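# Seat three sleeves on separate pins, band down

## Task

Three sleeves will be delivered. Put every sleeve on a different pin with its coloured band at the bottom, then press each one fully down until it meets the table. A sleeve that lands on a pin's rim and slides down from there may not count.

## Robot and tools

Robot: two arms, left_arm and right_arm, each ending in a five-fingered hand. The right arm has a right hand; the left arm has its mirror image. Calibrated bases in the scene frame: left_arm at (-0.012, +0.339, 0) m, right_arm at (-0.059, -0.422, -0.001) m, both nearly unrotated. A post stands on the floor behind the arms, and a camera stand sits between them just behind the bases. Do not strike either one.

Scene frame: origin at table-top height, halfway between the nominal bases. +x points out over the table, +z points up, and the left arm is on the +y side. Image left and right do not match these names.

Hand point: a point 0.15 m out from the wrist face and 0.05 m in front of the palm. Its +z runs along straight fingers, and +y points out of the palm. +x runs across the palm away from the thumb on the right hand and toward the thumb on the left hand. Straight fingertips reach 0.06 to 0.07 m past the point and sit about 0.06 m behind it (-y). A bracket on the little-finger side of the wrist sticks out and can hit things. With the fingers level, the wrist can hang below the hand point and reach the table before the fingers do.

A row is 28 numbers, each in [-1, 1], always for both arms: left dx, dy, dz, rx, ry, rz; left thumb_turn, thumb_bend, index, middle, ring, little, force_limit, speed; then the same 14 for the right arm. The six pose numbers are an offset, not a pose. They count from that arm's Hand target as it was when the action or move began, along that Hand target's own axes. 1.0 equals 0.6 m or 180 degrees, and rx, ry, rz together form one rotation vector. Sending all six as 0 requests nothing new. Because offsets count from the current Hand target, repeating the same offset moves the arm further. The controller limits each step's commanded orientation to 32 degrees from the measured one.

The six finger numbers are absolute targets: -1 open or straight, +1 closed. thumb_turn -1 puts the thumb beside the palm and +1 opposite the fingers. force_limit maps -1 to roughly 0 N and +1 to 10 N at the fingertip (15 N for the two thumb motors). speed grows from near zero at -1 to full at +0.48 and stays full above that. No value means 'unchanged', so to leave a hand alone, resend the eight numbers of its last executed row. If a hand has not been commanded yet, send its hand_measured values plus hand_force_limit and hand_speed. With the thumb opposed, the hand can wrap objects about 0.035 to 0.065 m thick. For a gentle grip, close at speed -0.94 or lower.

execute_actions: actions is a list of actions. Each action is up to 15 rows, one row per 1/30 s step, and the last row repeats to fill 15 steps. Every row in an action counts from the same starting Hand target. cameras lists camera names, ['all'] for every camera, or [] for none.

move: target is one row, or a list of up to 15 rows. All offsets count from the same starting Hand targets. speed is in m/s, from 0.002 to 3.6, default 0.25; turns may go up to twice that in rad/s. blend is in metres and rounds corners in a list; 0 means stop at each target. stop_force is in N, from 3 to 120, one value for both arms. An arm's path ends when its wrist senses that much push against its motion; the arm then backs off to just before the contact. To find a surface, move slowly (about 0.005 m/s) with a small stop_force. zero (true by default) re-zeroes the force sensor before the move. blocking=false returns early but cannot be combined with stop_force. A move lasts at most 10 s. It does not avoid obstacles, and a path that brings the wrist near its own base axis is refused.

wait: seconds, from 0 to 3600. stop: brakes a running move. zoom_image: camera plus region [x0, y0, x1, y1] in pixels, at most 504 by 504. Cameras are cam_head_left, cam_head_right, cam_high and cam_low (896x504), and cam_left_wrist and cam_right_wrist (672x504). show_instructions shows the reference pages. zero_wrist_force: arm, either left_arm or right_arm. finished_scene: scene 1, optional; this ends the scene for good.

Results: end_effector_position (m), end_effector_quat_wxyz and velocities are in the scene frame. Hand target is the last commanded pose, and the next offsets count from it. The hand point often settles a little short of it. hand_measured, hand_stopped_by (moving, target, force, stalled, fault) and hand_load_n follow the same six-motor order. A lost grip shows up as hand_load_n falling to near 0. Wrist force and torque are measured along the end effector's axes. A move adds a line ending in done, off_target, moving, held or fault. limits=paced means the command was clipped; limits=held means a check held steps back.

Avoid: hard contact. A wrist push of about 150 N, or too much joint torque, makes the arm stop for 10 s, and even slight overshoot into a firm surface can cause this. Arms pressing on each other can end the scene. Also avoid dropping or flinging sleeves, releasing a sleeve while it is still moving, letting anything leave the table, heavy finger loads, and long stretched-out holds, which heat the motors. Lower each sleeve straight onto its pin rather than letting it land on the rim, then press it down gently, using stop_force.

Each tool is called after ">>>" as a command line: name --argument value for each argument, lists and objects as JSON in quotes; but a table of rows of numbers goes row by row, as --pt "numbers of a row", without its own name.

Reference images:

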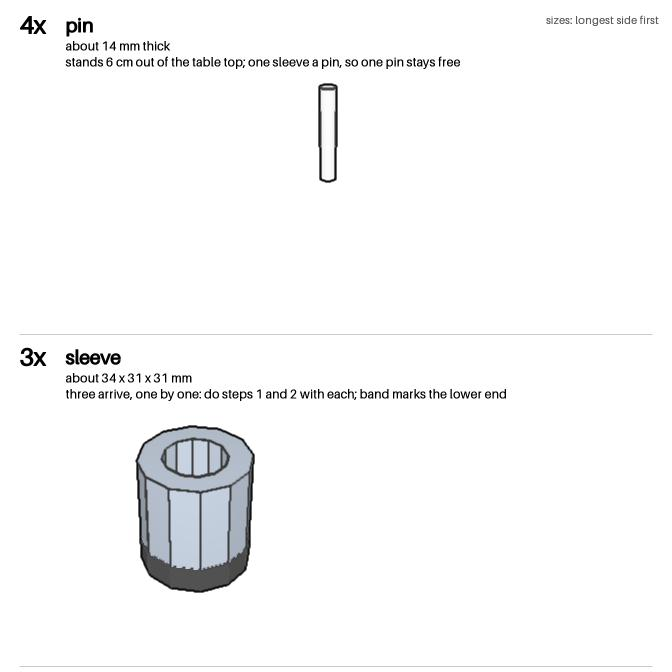

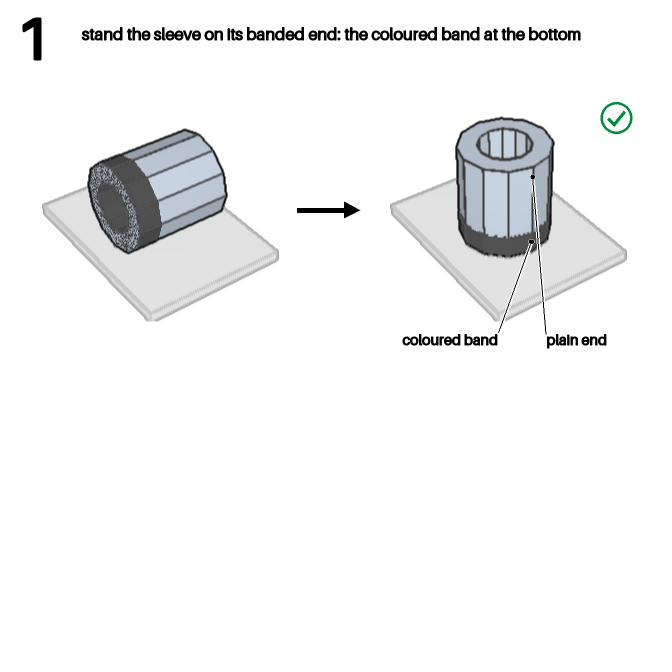

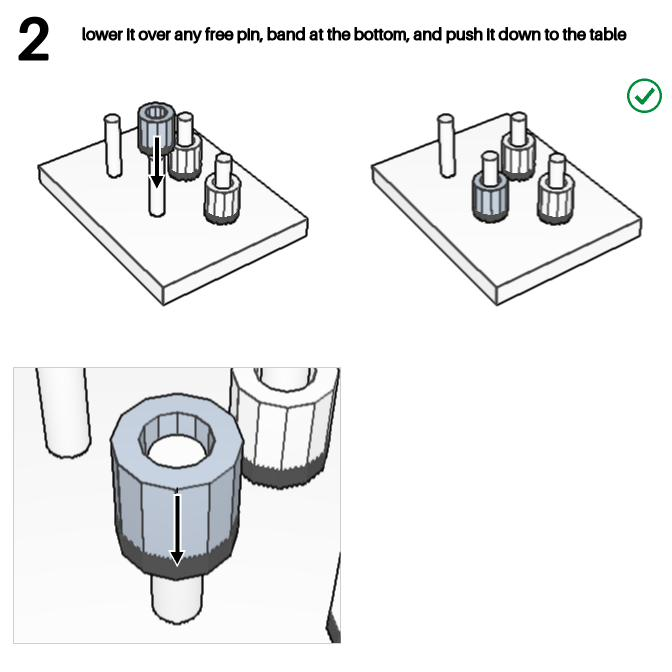

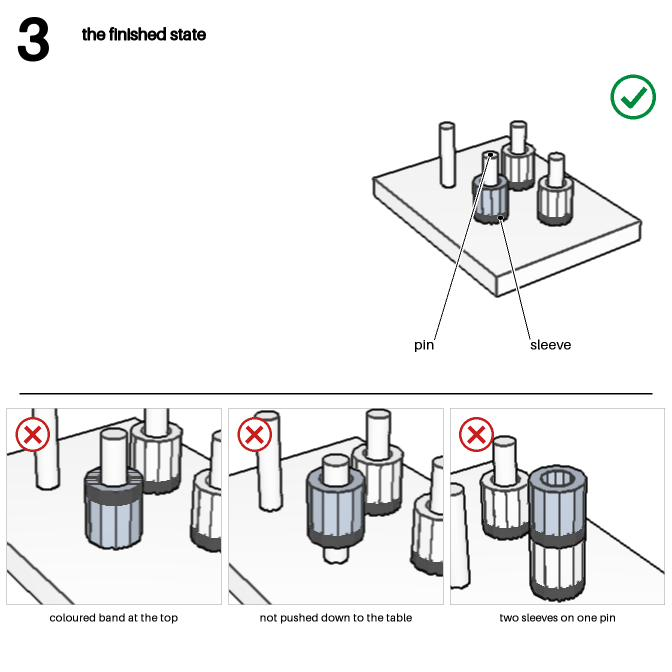

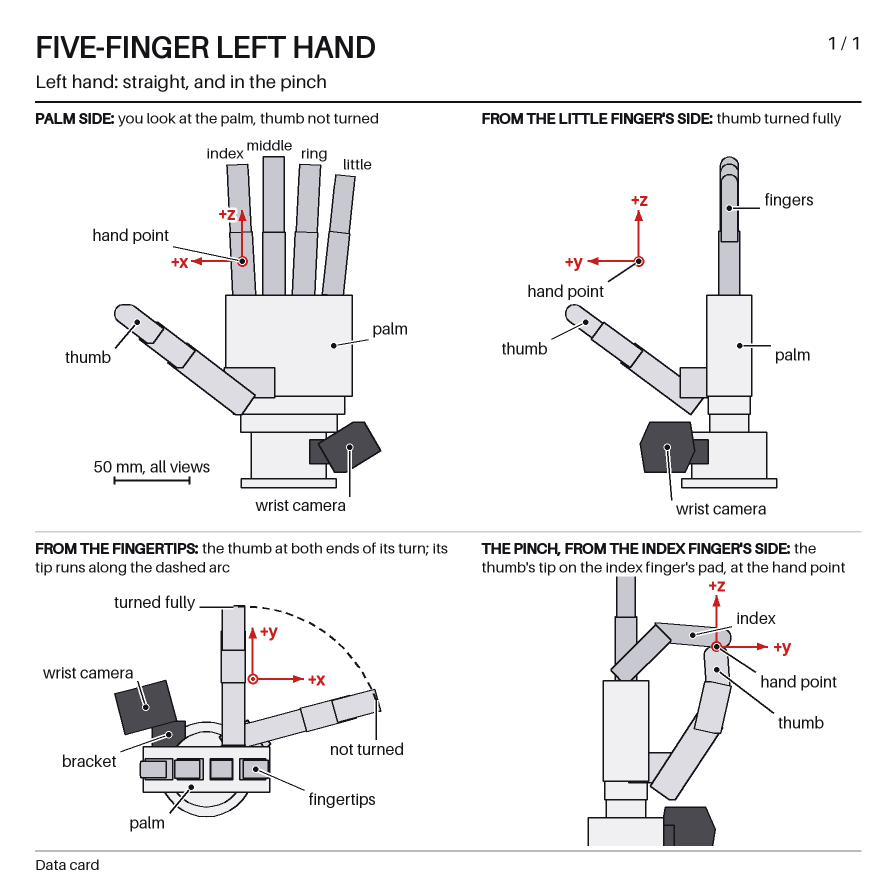

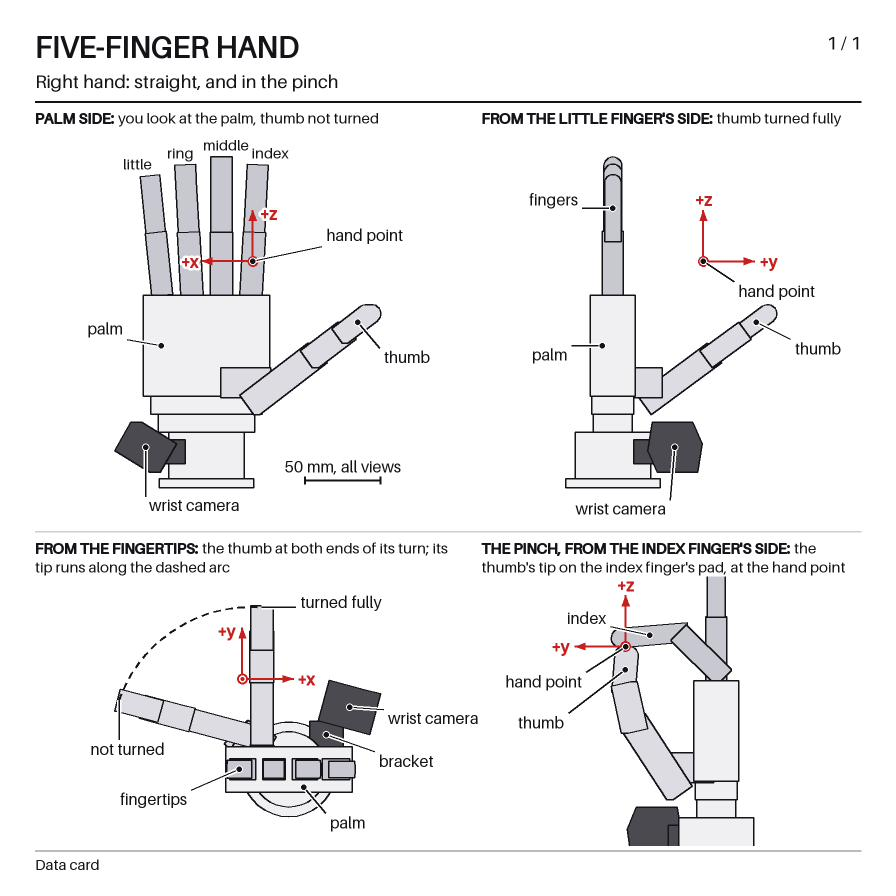

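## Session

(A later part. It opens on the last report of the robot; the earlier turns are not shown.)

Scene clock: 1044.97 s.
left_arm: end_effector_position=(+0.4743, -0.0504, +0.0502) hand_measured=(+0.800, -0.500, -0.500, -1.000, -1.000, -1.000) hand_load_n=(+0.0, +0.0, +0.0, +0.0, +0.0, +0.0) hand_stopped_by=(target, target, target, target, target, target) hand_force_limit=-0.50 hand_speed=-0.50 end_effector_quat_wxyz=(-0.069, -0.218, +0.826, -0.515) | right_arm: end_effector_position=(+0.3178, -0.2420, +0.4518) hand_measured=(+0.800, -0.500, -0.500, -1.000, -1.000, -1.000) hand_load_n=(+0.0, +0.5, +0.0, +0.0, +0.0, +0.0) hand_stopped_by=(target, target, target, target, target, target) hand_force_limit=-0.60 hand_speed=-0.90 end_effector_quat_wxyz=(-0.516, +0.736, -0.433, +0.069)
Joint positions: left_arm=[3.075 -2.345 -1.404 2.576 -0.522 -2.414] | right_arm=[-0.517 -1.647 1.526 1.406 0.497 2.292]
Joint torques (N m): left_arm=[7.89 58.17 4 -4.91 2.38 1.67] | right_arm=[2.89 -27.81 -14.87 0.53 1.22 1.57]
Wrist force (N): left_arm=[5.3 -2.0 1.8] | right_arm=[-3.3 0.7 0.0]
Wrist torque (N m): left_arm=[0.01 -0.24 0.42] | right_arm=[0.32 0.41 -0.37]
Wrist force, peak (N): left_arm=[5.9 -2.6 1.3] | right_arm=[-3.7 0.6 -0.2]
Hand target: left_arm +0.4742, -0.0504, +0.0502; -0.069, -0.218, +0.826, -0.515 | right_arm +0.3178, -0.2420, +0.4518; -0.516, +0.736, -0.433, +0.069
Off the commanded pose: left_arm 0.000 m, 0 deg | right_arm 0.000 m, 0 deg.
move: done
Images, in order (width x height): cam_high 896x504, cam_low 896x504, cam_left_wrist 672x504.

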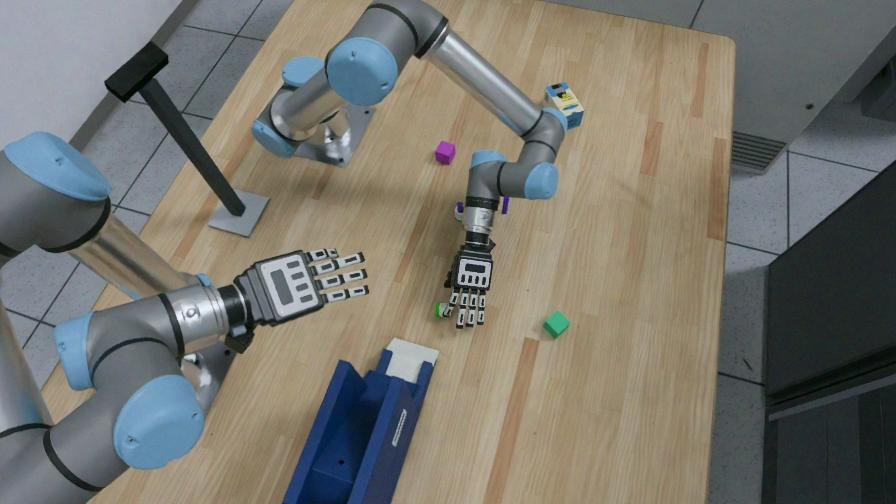

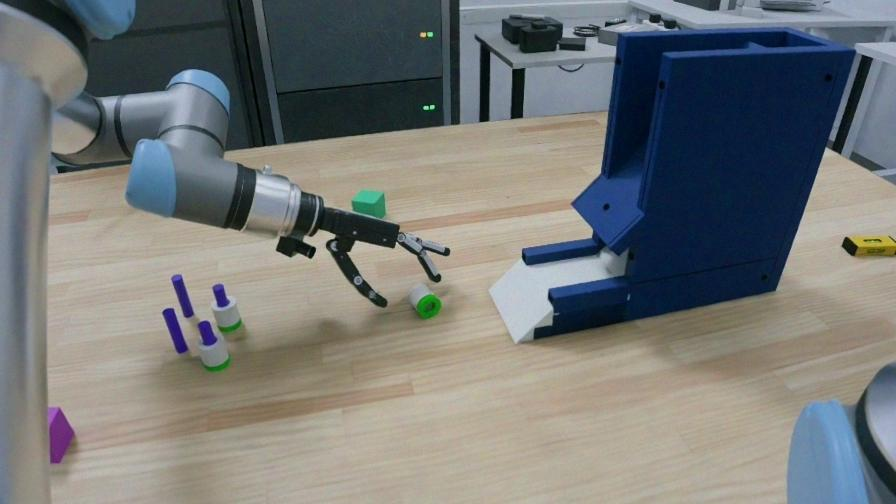

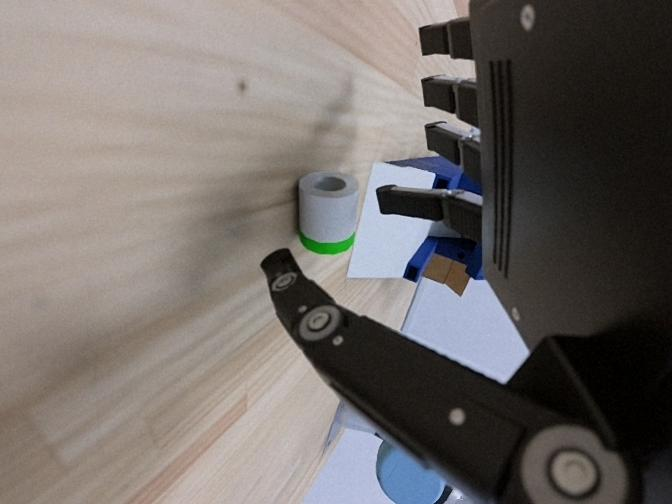

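>>> move --target '[-0.0038,0.0057,0.0413,0,0,0,0.8,-0.5,-0.5,-1,-1,-1,-0.5,-0.5,0,0,0,0,0,0,0.8,-0.5,-0.5,-1,-1,-1,-0.6,-0.9]' --speed 0.05 --cameras '["cam_low","cam_high","cam_left_wrist"]'

>>> zoom_image --camera "cam_high" --region '[420, 260, 490, 350]'

>>> zoom_image --camera "cam_low" --region '[340, 220, 480, 342]'

Scene clock: 1056.37 s.
left_arm: end_effector_position=(+0.4776, -0.0704, +0.0351) hand_measured=(+0.800, -0.500, -0.500, -1.000, -1.000, -1.000) hand_load_n=(+0.0, +0.5, +0.0, +0.0, +0.0, +0.5) hand_stopped_by=(target, target, target, target, target, target) hand_force_limit=-0.50 hand_speed=-0.50 end_effector_quat_wxyz=(-0.069, -0.218, +0.826, -0.515) end_effector_velocity=(-0.001, +0.001, +0.002) end_effector_angular_velocity=(+0.000, +0.000, -0.001) | right_arm: end_effector_position=(+0.3178, -0.2420, +0.4518) hand_measured=(+0.800, -0.500, -0.500, -1.000, -1.000, -1.000) hand_load_n=(+0.0, +0.0, +0.0, +0.0, +0.0, +0.0) hand_stopped_by=(target, target, target, target, target, target) hand_force_limit=-0.60 hand_speed=-0.90 end_effector_quat_wxyz=(-0.516, +0.736, -0.433, +0.069)
Joint positions: left_arm=[3.038 -2.374 -1.378 2.637 -0.537 -2.48] | right_arm=[-0.517 -1.647 1.526 1.406 0.497 2.292]
Joint velocities: left_arm=[0.002 0.003 -0.002 -0.005 0.001 0.005] | right_arm=[within noise]
Joint torques (N m): left_arm=[7.12 60.34 5.13 -4.61 2.8 1.66] | right_arm=[4.72 -27.83 -16.37 0.44 1.17 1.61]
Wrist force (N): left_arm=[5.7 -2.1 1.5] | right_arm=[-3.0 0.4 -0.4]
Wrist torque (N m): left_arm=[0.02 -0.30 0.38] | right_arm=[0.32 0.37 -0.36]
Wrist force, peak (N): left_arm=[5.7 -2.1 2.1] | right_arm=[-3.4 0.7 -0.6]
Hand target: left_arm +0.4775, -0.0703, +0.0352; -0.069, -0.218, +0.826, -0.515 | right_arm +0.3178, -0.2420, +0.4518; -0.516, +0.736, -0.433, +0.069
Off the commanded pose: left_arm 0.000 m, 0 deg | right_arm 0.000 m, 0 deg.
move: done
Images, in order (width x height): cam_high 896x504, cam_low 896x504, cam_left_wrist 672x504.

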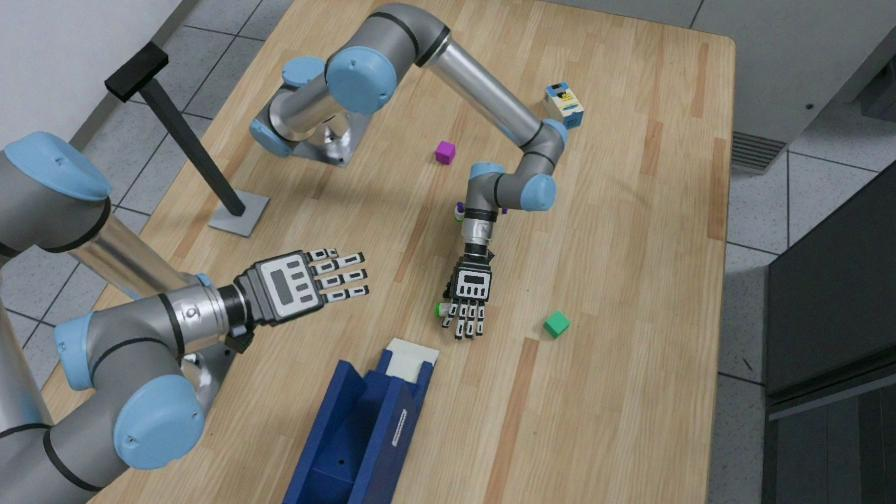

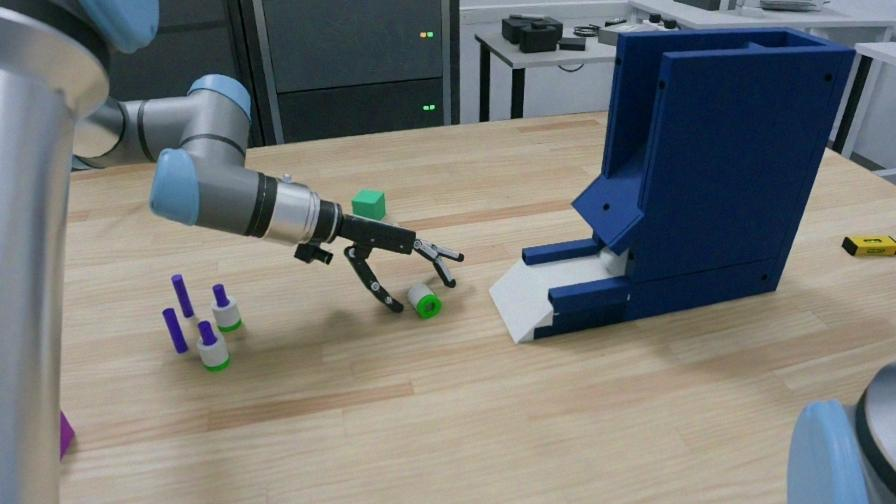

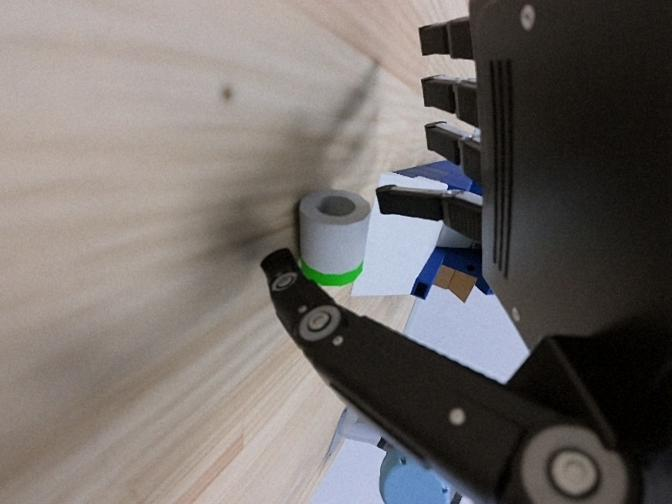

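Scaled by 5.600 from the camera's image (finer frame: 1280x720).

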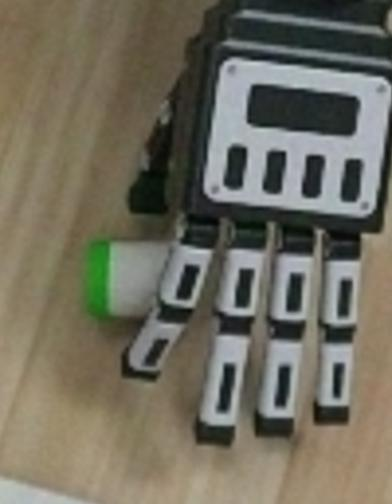

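Scaled by 3.600 from the camera's image (finer frame: 1280x720).

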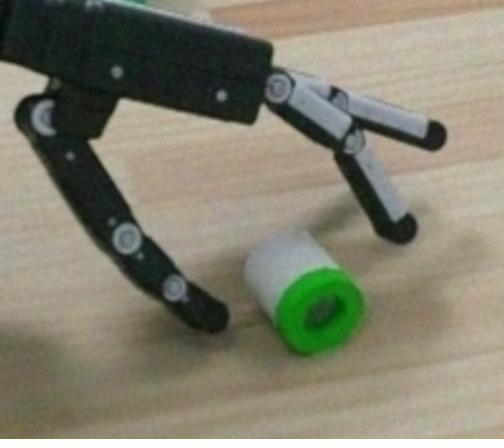

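>>> move --target '[-0.0097,0.0232,0.013,0,0,0,0.8,-0.5,-0.5,-1,-1,-1,-0.5,-0.5,0,0,0,0,0,0,0.8,-0.5,-0.5,-1,-1,-1,-0.6,-0.9]' --speed 0.02 --stop_force 3 --cameras '["cam_low","cam_high","cam_left_wrist"]'

>>> zoom_image --camera "cam_low" --region '[340, 220, 480, 342]'

Scene clock: 1080.00 s.
left_arm: end_effector_position=(+0.4775, -0.0703, +0.0258) hand_measured=(+0.800, -0.500, -0.500, -1.000, -1.000, -1.000) hand_load_n=(+1.0, -0.5, +0.0, +0.0, +0.0, +0.0) hand_stopped_by=(target, target, target, target, target, target) hand_force_limit=-0.50 hand_speed=-0.50 end_effector_quat_wxyz=(-0.069, -0.218, +0.826, -0.515) | right_arm: end_effector_position=(+0.3178, -0.2420, +0.4518) hand_measured=(+0.800, -0.500, -0.500, -1.000, -1.000, -1.000) hand_load_n=(+0.0, +0.0, +0.0, +0.0, +0.0, -0.5) hand_stopped_by=(target, target, target, target, target, target) hand_force_limit=-0.60 hand_speed=-0.90 end_effector_quat_wxyz=(-0.516, +0.736, -0.433, +0.069)
Joint positions: left_arm=[3.038 -2.387 -1.382 2.653 -0.537 -2.48] | right_arm=[-0.517 -1.647 1.526 1.406 0.497 2.292]
Joint torques (N m): left_arm=[4.18 59.32 26.05 -4.71 -0.54 0.71] | right_arm=[4.15 -27.84 -20.89 0.51 1.13 1.34]
Wrist force (N): left_arm=[6.5 -3.4 1.4] | right_arm=[-3.2 0.5 -0.2]
Wrist torque (N m): left_arm=[-0.06 -0.33 0.40] | right_arm=[0.31 0.39 -0.37]
Wrist force, peak (N): left_arm=[7.8 -7.5 -2.8] | right_arm=[-3.6 0.6 -0.3]
Hand target: left_arm +0.4775, -0.0703, +0.0258; -0.069, -0.218, +0.826, -0.515 (not the last commanded pose) | right_arm +0.3178, -0.2420, +0.4518; -0.516, +0.736, -0.433, +0.069
Off the commanded pose: left_arm 0.008 m, 0 deg | right_arm 0.000 m, 0 deg.
move: contact (left_arm)
Images, in order (width x height): cam_high 896x504, cam_low 896x504, cam_left_wrist 672x504.

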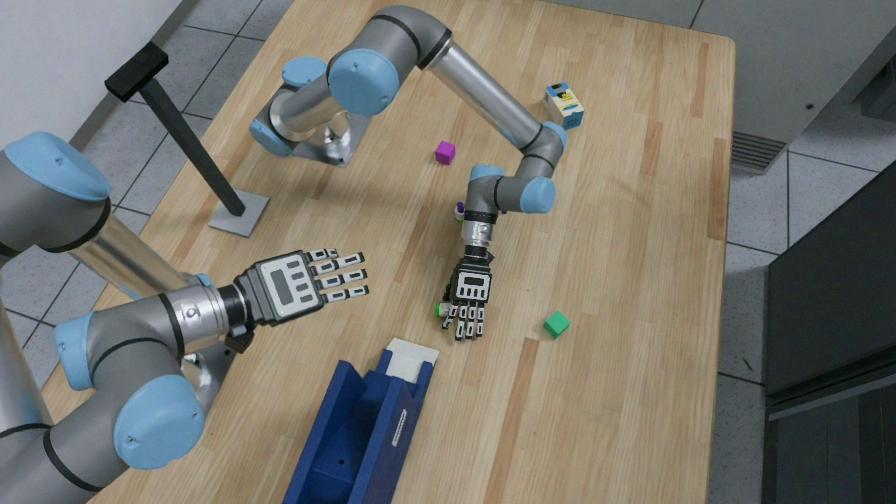

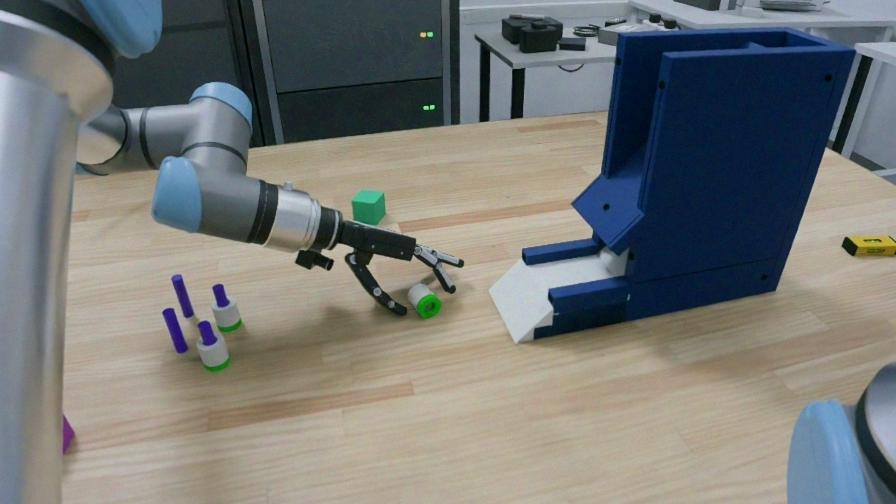

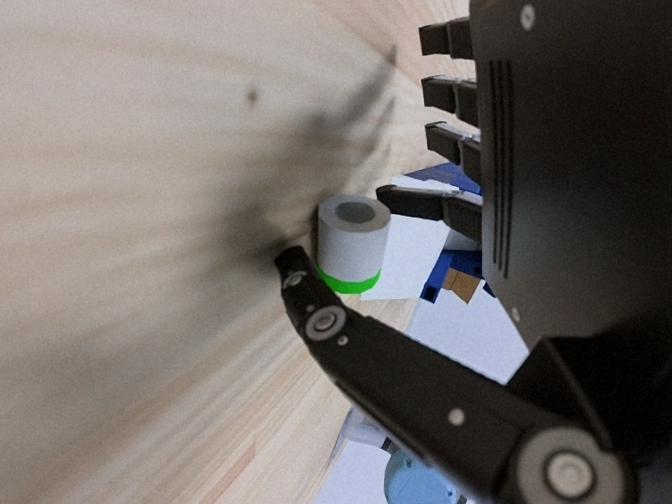

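Scaled by 3.600 from the camera's image (finer frame: 1280x720).

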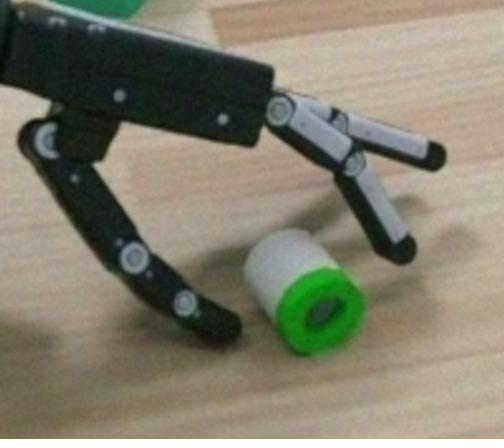

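>>> move --target '[0.0034,-0.0082,-0.0046,0,0,0,0.8,-0.5,-0.5,-1,-1,-1,-0.5,-0.7,0,0,0,0,0,0,0.8,-0.5,-0.5,-1,-1,-1,-0.6,-0.9]' --speed 0.02

>>> move --target '[0,0,0,0,0,0,0.8,-0.3,-0.4,-1,-1,-1,-0.5,-0.7,0,0,0,0,0,0,0.8,-0.5,-0.5,-1,-1,-1,-0.6,-0.9]' --speed 0.02

>>> move --target '[-0.0091,0.0219,0.0123,0,0,0,0.8,-0.3,-0.4,-1,-1,-1,-0.5,-0.7,0,0,0,0,0,0,0.8,-0.5,-0.5,-1,-1,-1,-0.6,-0.9]' --speed 0.01 --stop_force 3 --cameras '["cam_low","cam_high","cam_left_wrist"]'

>>> zoom_image --camera "cam_low" --region '[340, 220, 480, 342]'

Scene clock: 1084.40 s.
left_arm: end_effector_position=(+0.4775, -0.0703, +0.0320) hand_measured=(+0.800, -0.500, -0.500, -1.000, -1.000, -1.000) hand_load_n=(+0.0, +0.0, +0.0, +0.0, +0.0, +0.0) hand_stopped_by=(target, target, target, target, target, target) hand_force_limit=-0.50 hand_speed=-0.70 end_effector_quat_wxyz=(-0.069, -0.218, +0.826, -0.515) | right_arm: end_effector_position=(+0.3178, -0.2420, +0.4518) hand_measured=(+0.800, -0.500, -0.500, -1.000, -1.000, -1.000) hand_load_n=(+0.0, +0.0, +0.0, +0.0, -0.5, +0.0) hand_stopped_by=(target, target, target, target, target, target) hand_force_limit=-0.60 hand_speed=-0.90 end_effector_quat_wxyz=(-0.516, +0.736, -0.433, +0.069)
Joint positions: left_arm=[3.038 -2.378 -1.38 2.642 -0.537 -2.48] | right_arm=[-0.517 -1.647 1.526 1.406 0.497 2.292]
Joint torques (N m): left_arm=[-2.9 38.95 22.34 -0.58 0.55 0.69] | right_arm=[5.13 -27.43 -21.36 0.57 1.17 1.26]
Wrist force (N): left_arm=[5.7 -2.1 1.7] | right_arm=[-3.2 0.4 0.0]
Wrist torque (N m): left_arm=[0.01 -0.30 0.40] | right_arm=[0.29 0.38 -0.37]
Wrist force, peak (N): left_arm=[6.8 -3.6 1.2] | right_arm=[-3.4 0.8 -0.3]
Hand target: left_arm +0.4775, -0.0703, +0.0318; -0.069, -0.218, +0.826, -0.515 | right_arm +0.3178, -0.2420, +0.4518; -0.516, +0.736, -0.433, +0.069
Off the commanded pose: left_arm 0.000 m, 0 deg | right_arm 0.000 m, 0 deg.
move: done

Scene clock: 1085.13 s.
left_arm: end_effector_position=(+0.4776, -0.0703, +0.0318) hand_measured=(+0.800, -0.300, -0.400, -1.000, -1.000, -1.000) hand_load_n=(+0.0, +0.0, +0.0, +0.0, +0.0, +0.0) hand_stopped_by=(target, target, target, target, target, target) hand_force_limit=-0.50 hand_speed=-0.70 end_effector_quat_wxyz=(-0.069, -0.218, +0.826, -0.515) | right_arm: end_effector_position=(+0.3178, -0.2420, +0.4518) hand_measured=(+0.800, -0.500, -0.500, -1.000, -1.000, -1.000) hand_load_n=(+0.0, +0.0, +0.0, +0.0, +0.0, +0.0) hand_stopped_by=(target, target, target, target, target, target) hand_force_limit=-0.60 hand_speed=-0.90 end_effector_quat_wxyz=(-0.516, +0.736, -0.433, +0.069)
Joint positions: left_arm=[3.038 -2.379 -1.38 2.642 -0.537 -2.48] | right_arm=[-0.517 -1.647 1.526 1.406 0.497 2.292]
Joint torques (N m): left_arm=[-0.37 33.3 8.14 0.82 2.23 1.23] | right_arm=[4.89 -27.06 -21.3 0.54 1.15 1.29]
Wrist force (N): left_arm=[5.6 -2.0 1.7] | right_arm=[-3.1 0.8 -0.1]
Wrist torque (N m): left_arm=[0.02 -0.28 0.38] | right_arm=[0.36 0.37 -0.36]
Wrist force, peak (N): left_arm=[5.8 -2.0 1.7] | right_arm=[-3.5 0.5 -0.3]
Hand target: left_arm +0.4775, -0.0703, +0.0318; -0.069, -0.218, +0.826, -0.515 | right_arm +0.3178, -0.2420, +0.4518; -0.516, +0.736, -0.433, +0.069
Off the commanded pose: left_arm 0.000 m, 0 deg | right_arm 0.000 m, 0 deg.
move: done

Scene clock: 1087.57 s.
left_arm: end_effector_position=(+0.4776, -0.0703, +0.0202) hand_measured=(+0.800, -0.300, -0.400, -1.000, -1.000, -1.000) hand_load_n=(+0.5, -1.0, +0.0, +0.0, +0.0, +0.0) hand_stopped_by=(target, target, target, target, target, target) hand_force_limit=-0.50 hand_speed=-0.70 end_effector_quat_wxyz=(-0.069, -0.218, +0.826, -0.515) | right_arm: end_effector_position=(+0.3178, -0.2420, +0.4518) hand_measured=(+0.800, -0.500, -0.500, -1.000, -1.000, -1.000) hand_load_n=(+0.0, +0.0, +0.0, +0.0, +0.0, +0.0) hand_stopped_by=(target, target, target, target, target, target) hand_force_limit=-0.60 hand_speed=-0.90 end_effector_quat_wxyz=(-0.516, +0.736, -0.433, +0.069)
Joint positions: left_arm=[3.038 -2.395 -1.384 2.663 -0.537 -2.48] | right_arm=[-0.517 -1.647 1.526 1.406 0.497 2.292]
Joint torques (N m): left_arm=[-1.09 57.25 25.46 -4.4 0.27 1.26] | right_arm=[4.4 -27.25 -22.21 0.46 0.99 1.26]
Wrist force (N): left_arm=[6.8 -4.6 -0.3] | right_arm=[-3.2 0.5 -0.4]
Wrist torque (N m): left_arm=[-0.04 -0.34 0.41] | right_arm=[0.32 0.39 -0.37]
Wrist force, peak (N): left_arm=[7.9 -7.4 -3.1] | right_arm=[-3.5 0.9 -0.1]
Hand target: left_arm +0.4776, -0.0703, +0.0202; -0.069, -0.218, +0.826, -0.515 (not the last commanded pose) | right_arm +0.3178, -0.2420, +0.4518; -0.516, +0.736, -0.433, +0.069
Off the commanded pose: left_arm 0.004 m, 0 deg | right_arm 0.000 m, 0 deg.
move: contact (left_arm)
Images, in order (width x height): cam_high 896x504, cam_low 896x504, cam_left_wrist 672x504.

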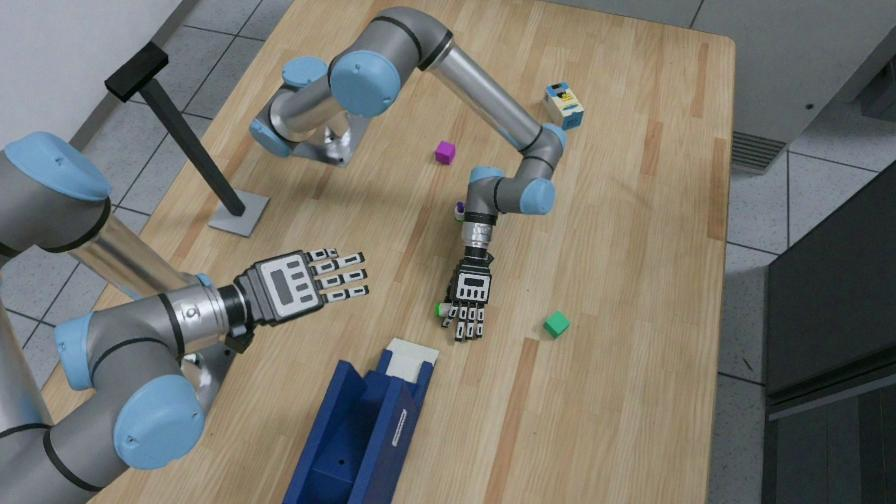

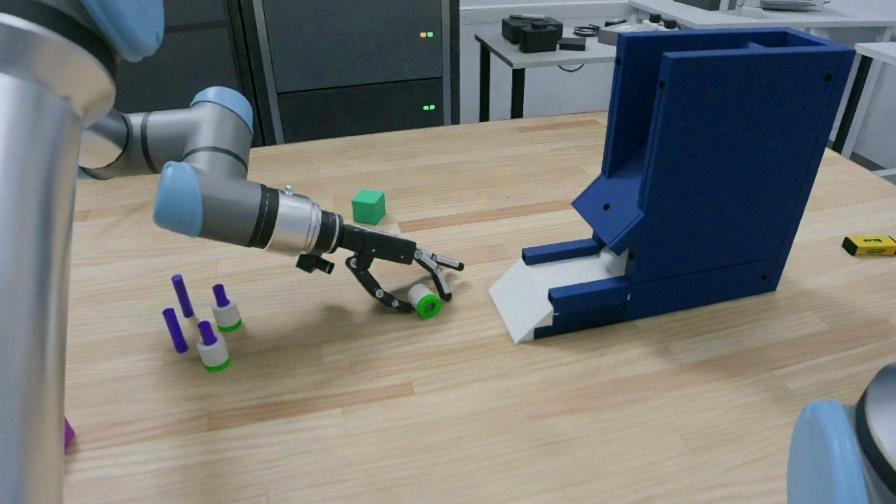

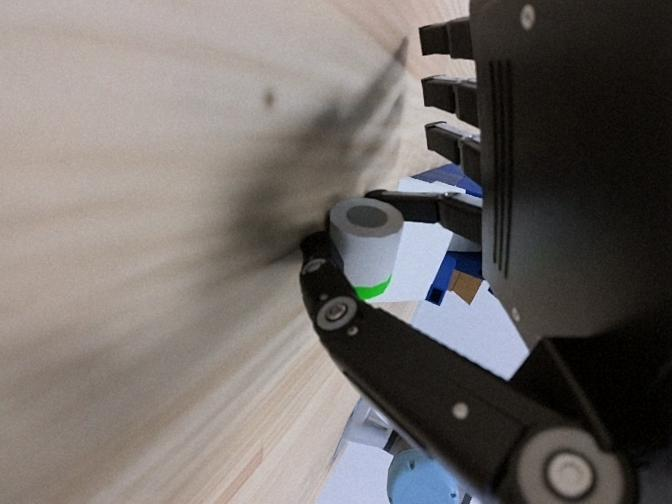

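Scaled by 3.600 from the camera's image (finer frame: 1280x720).

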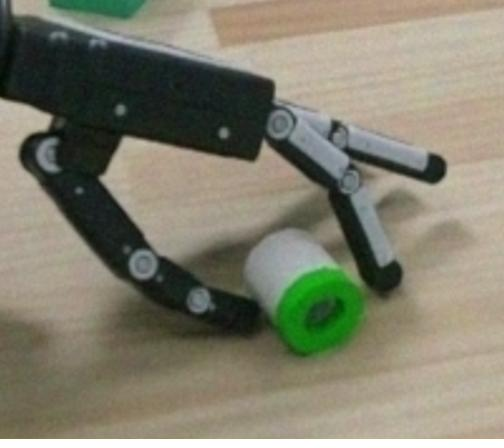

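>>> zoom_image --camera "cam_high" --region '[420, 290, 470, 350]'

>>> zoom_image --camera "cam_left_wrist" --region '[260, 150, 460, 350]'

Scaled by 8.400 from the camera's image (finer frame: 1280x720).

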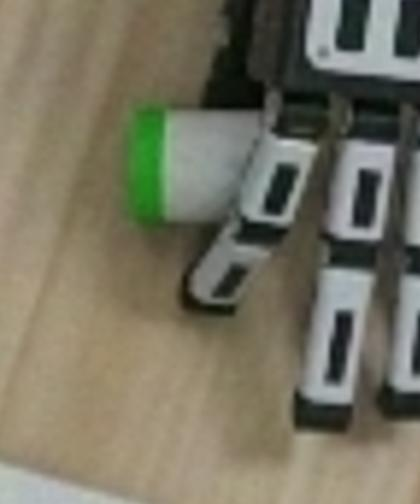

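Scaled by 2.520 from the camera's image (finer frame: 960x720).

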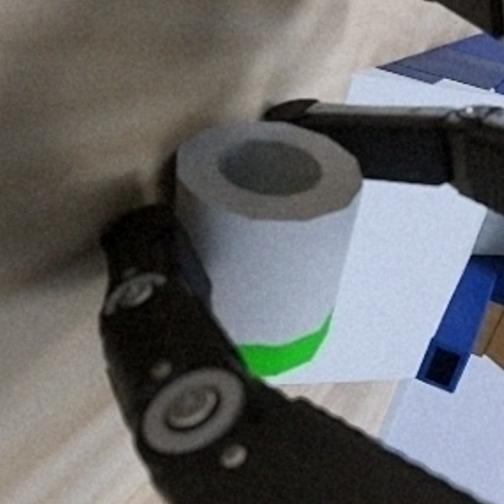

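>>> move --pt "0.00285 -0.00683 -0.00383 0 0 0 0.8 -0.3 -0.4 -1 -1 -1 -0.5 -0.7 0 0 0 0 0 0 0.8 -0.5 -0.5 -1 -1 -1 -0.6 -0.9" --pt "0.009 0.0026 -0.0159 0 0 0 0.8 -0.3 -0.4 -1 -1 -1 -0.5 -0.7 0 0 0 0 0 0 0.8 -0.5 -0.5 -1 -1 -1 -0.6 -0.9" --speed 0.02

>>> move --target '[-0.0051,0.0123,0.0069,0,0,0,0.8,-0.3,-0.4,-1,-1,-1,-0.5,-0.7,0,0,0,0,0,0,0.8,-0.5,-0.5,-1,-1,-1,-0.6,-0.9]' --speed 0.01 --stop_force 3 --cameras '["cam_low","cam_high","cam_left_wrist"]'

>>> zoom_image --camera "cam_low" --region '[340, 220, 480, 342]'

>>> zoom_image --camera "cam_high" --region '[420, 290, 470, 350]'

Scene clock: 1108.50 s.
left_arm: end_effector_position=(+0.4710, -0.0628, +0.0252) hand_measured=(+0.800, -0.300, -0.400, -1.000, -1.000, -1.000) hand_load_n=(+0.0, +0.0, +0.0, -0.5, +0.0, +0.0) hand_stopped_by=(target, target, target, target, target, target) hand_force_limit=-0.50 hand_speed=-0.70 end_effector_quat_wxyz=(-0.069, -0.218, +0.826, -0.515) end_effector_velocity=(+0.002, -0.001, +0.002) end_effector_angular_velocity=(-0.001, -0.001, +0.001) | right_arm: end_effector_position=(+0.3178, -0.2420, +0.4518) hand_measured=(+0.800, -0.500, -0.500, -1.000, -1.000, -1.000) hand_load_n=(+0.0, +0.0, +0.0, +0.0, +0.0, +0.0) hand_stopped_by=(target, target, target, target, target, target) hand_force_limit=-0.60 hand_speed=-0.90 end_effector_quat_wxyz=(-0.516, +0.736, -0.433, +0.069)
Joint positions: left_arm=[3.051 -2.374 -1.415 2.654 -0.531 -2.458] | right_arm=[-0.517 -1.647 1.526 1.406 0.497 2.292]
Joint velocities: left_arm=[-0.001 0 0.005 0 0 -0.005] | right_arm=[within noise]
Joint torques (N m): left_arm=[-3.79 38.9 27.34 -3.54 1.78 -2] | right_arm=[4.53 -27.36 -24.27 0.34 0.9 0.81]
Wrist force (N): left_arm=[5.7 -1.9 1.7] | right_arm=[-3.4 0.7 -0.5]
Wrist torque (N m): left_arm=[0.05 -0.29 0.40] | right_arm=[0.36 0.42 -0.37]
Wrist force, peak (N): left_arm=[7.0 -5.0 -0.2] | right_arm=[-3.6 0.7 -0.3]
Hand target: left_arm +0.4710, -0.0629, +0.0251; -0.069, -0.218, +0.826, -0.515 | right_arm +0.3178, -0.2420, +0.4518; -0.516, +0.736, -0.433, +0.069
Off the commanded pose: left_arm 0.000 m, 0 deg | right_arm 0.000 m, 0 deg.
move: done

Scene clock: 1110.23 s.
left_arm: end_effector_position=(+0.4710, -0.0629, +0.0202) hand_measured=(+0.800, -0.300, -0.400, -1.000, -1.000, -1.000) hand_load_n=(+0.5, -1.0, +0.0, +0.0, +0.0, +0.0) hand_stopped_by=(target, target, target, target, target, target) hand_force_limit=-0.50 hand_speed=-0.70 end_effector_quat_wxyz=(-0.069, -0.218, +0.826, -0.515) | right_arm: end_effector_position=(+0.3178, -0.2420, +0.4518) hand_measured=(+0.800, -0.500, -0.500, -1.000, -1.000, -1.000) hand_load_n=(+0.0, +0.0, -0.5, +0.0, +0.0, +0.0) hand_stopped_by=(target, target, target, target, target, target) hand_force_limit=-0.60 hand_speed=-0.90 end_effector_quat_wxyz=(-0.516, +0.736, -0.433, +0.069)
Joint positions: left_arm=[3.051 -2.382 -1.416 2.663 -0.531 -2.458] | right_arm=[-0.517 -1.647 1.526 1.406 0.497 2.292]
Joint torques (N m): left_arm=[-7.38 58.76 25.18 -4.52 -0.13 -0.9] | right_arm=[4.59 -27.51 -23.93 0.53 0.84 0.76]
Wrist force (N): left_arm=[6.9 -4.8 -0.2] | right_arm=[-3.3 0.6 -0.4]
Wrist torque (N m): left_arm=[-0.07 -0.36 0.48] | right_arm=[0.34 0.40 -0.37]
Wrist force, peak (N): left_arm=[7.9 -7.4 -3.1] | right_arm=[-3.5 0.6 -0.3]
Hand target: left_arm +0.4710, -0.0629, +0.0202; -0.069, -0.218, +0.826, -0.515 (not the last commanded pose) | right_arm +0.3178, -0.2420, +0.4518; -0.516, +0.736, -0.433, +0.069
Off the commanded pose: left_arm 0.004 m, 0 deg | right_arm 0.000 m, 0 deg.
move: contact (left_arm)
Images, in order (width x height): cam_high 896x504, cam_low 896x504, cam_left_wrist 672x504.

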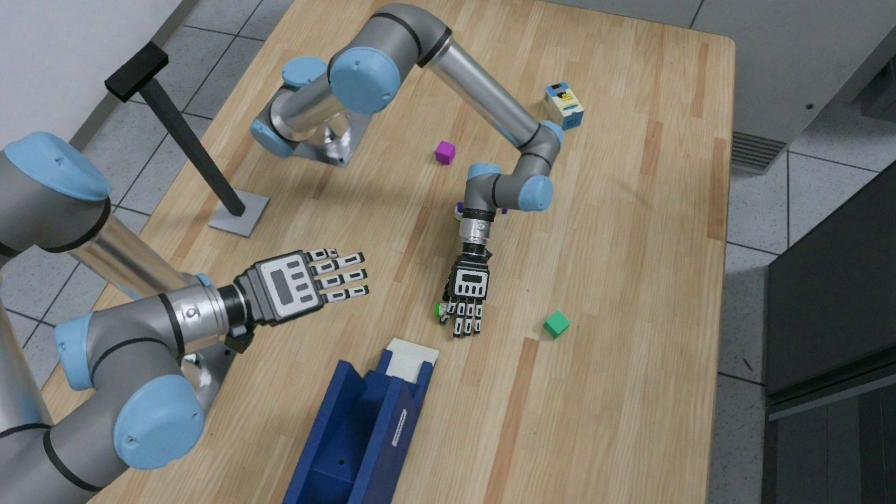

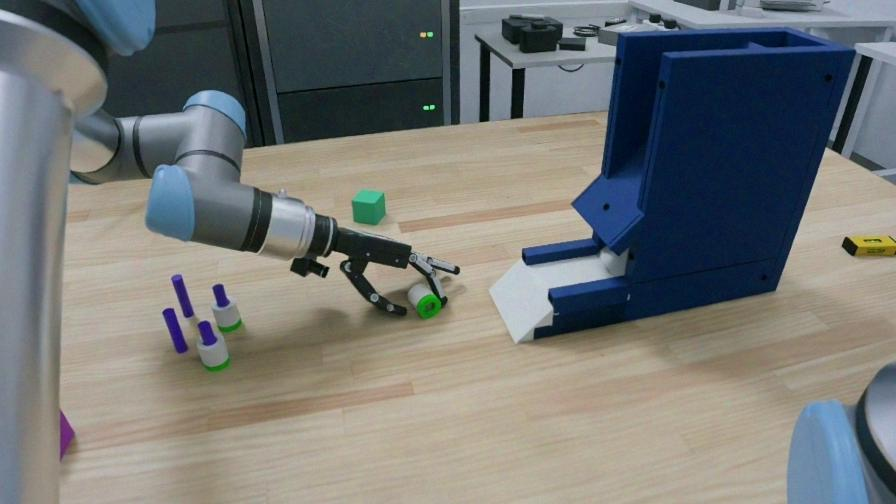

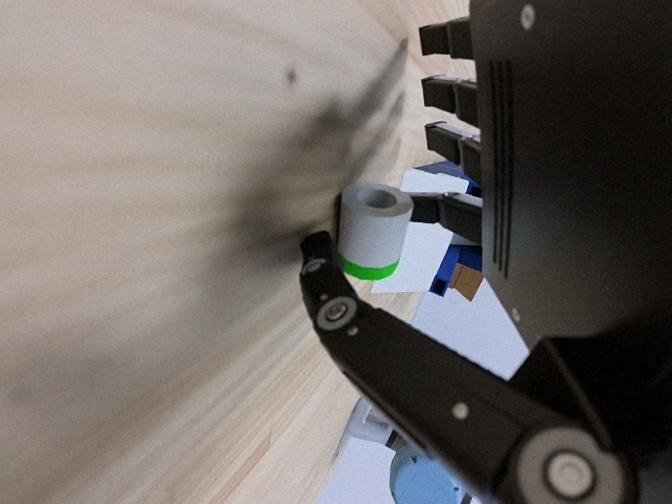

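Scaled by 3.600 from the camera's image (finer frame: 1280x720).

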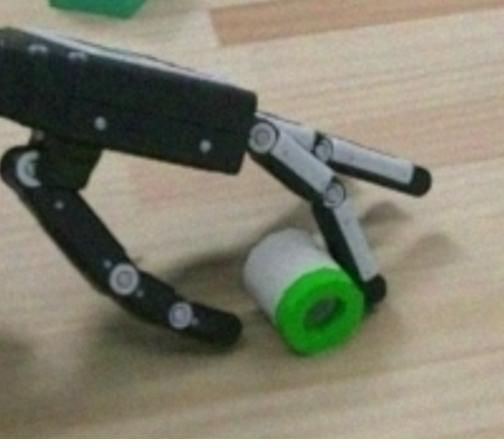

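Scaled by 8.400 from the camera's image (finer frame: 1280x720).

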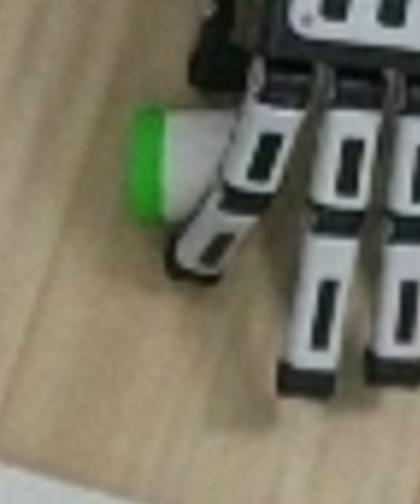

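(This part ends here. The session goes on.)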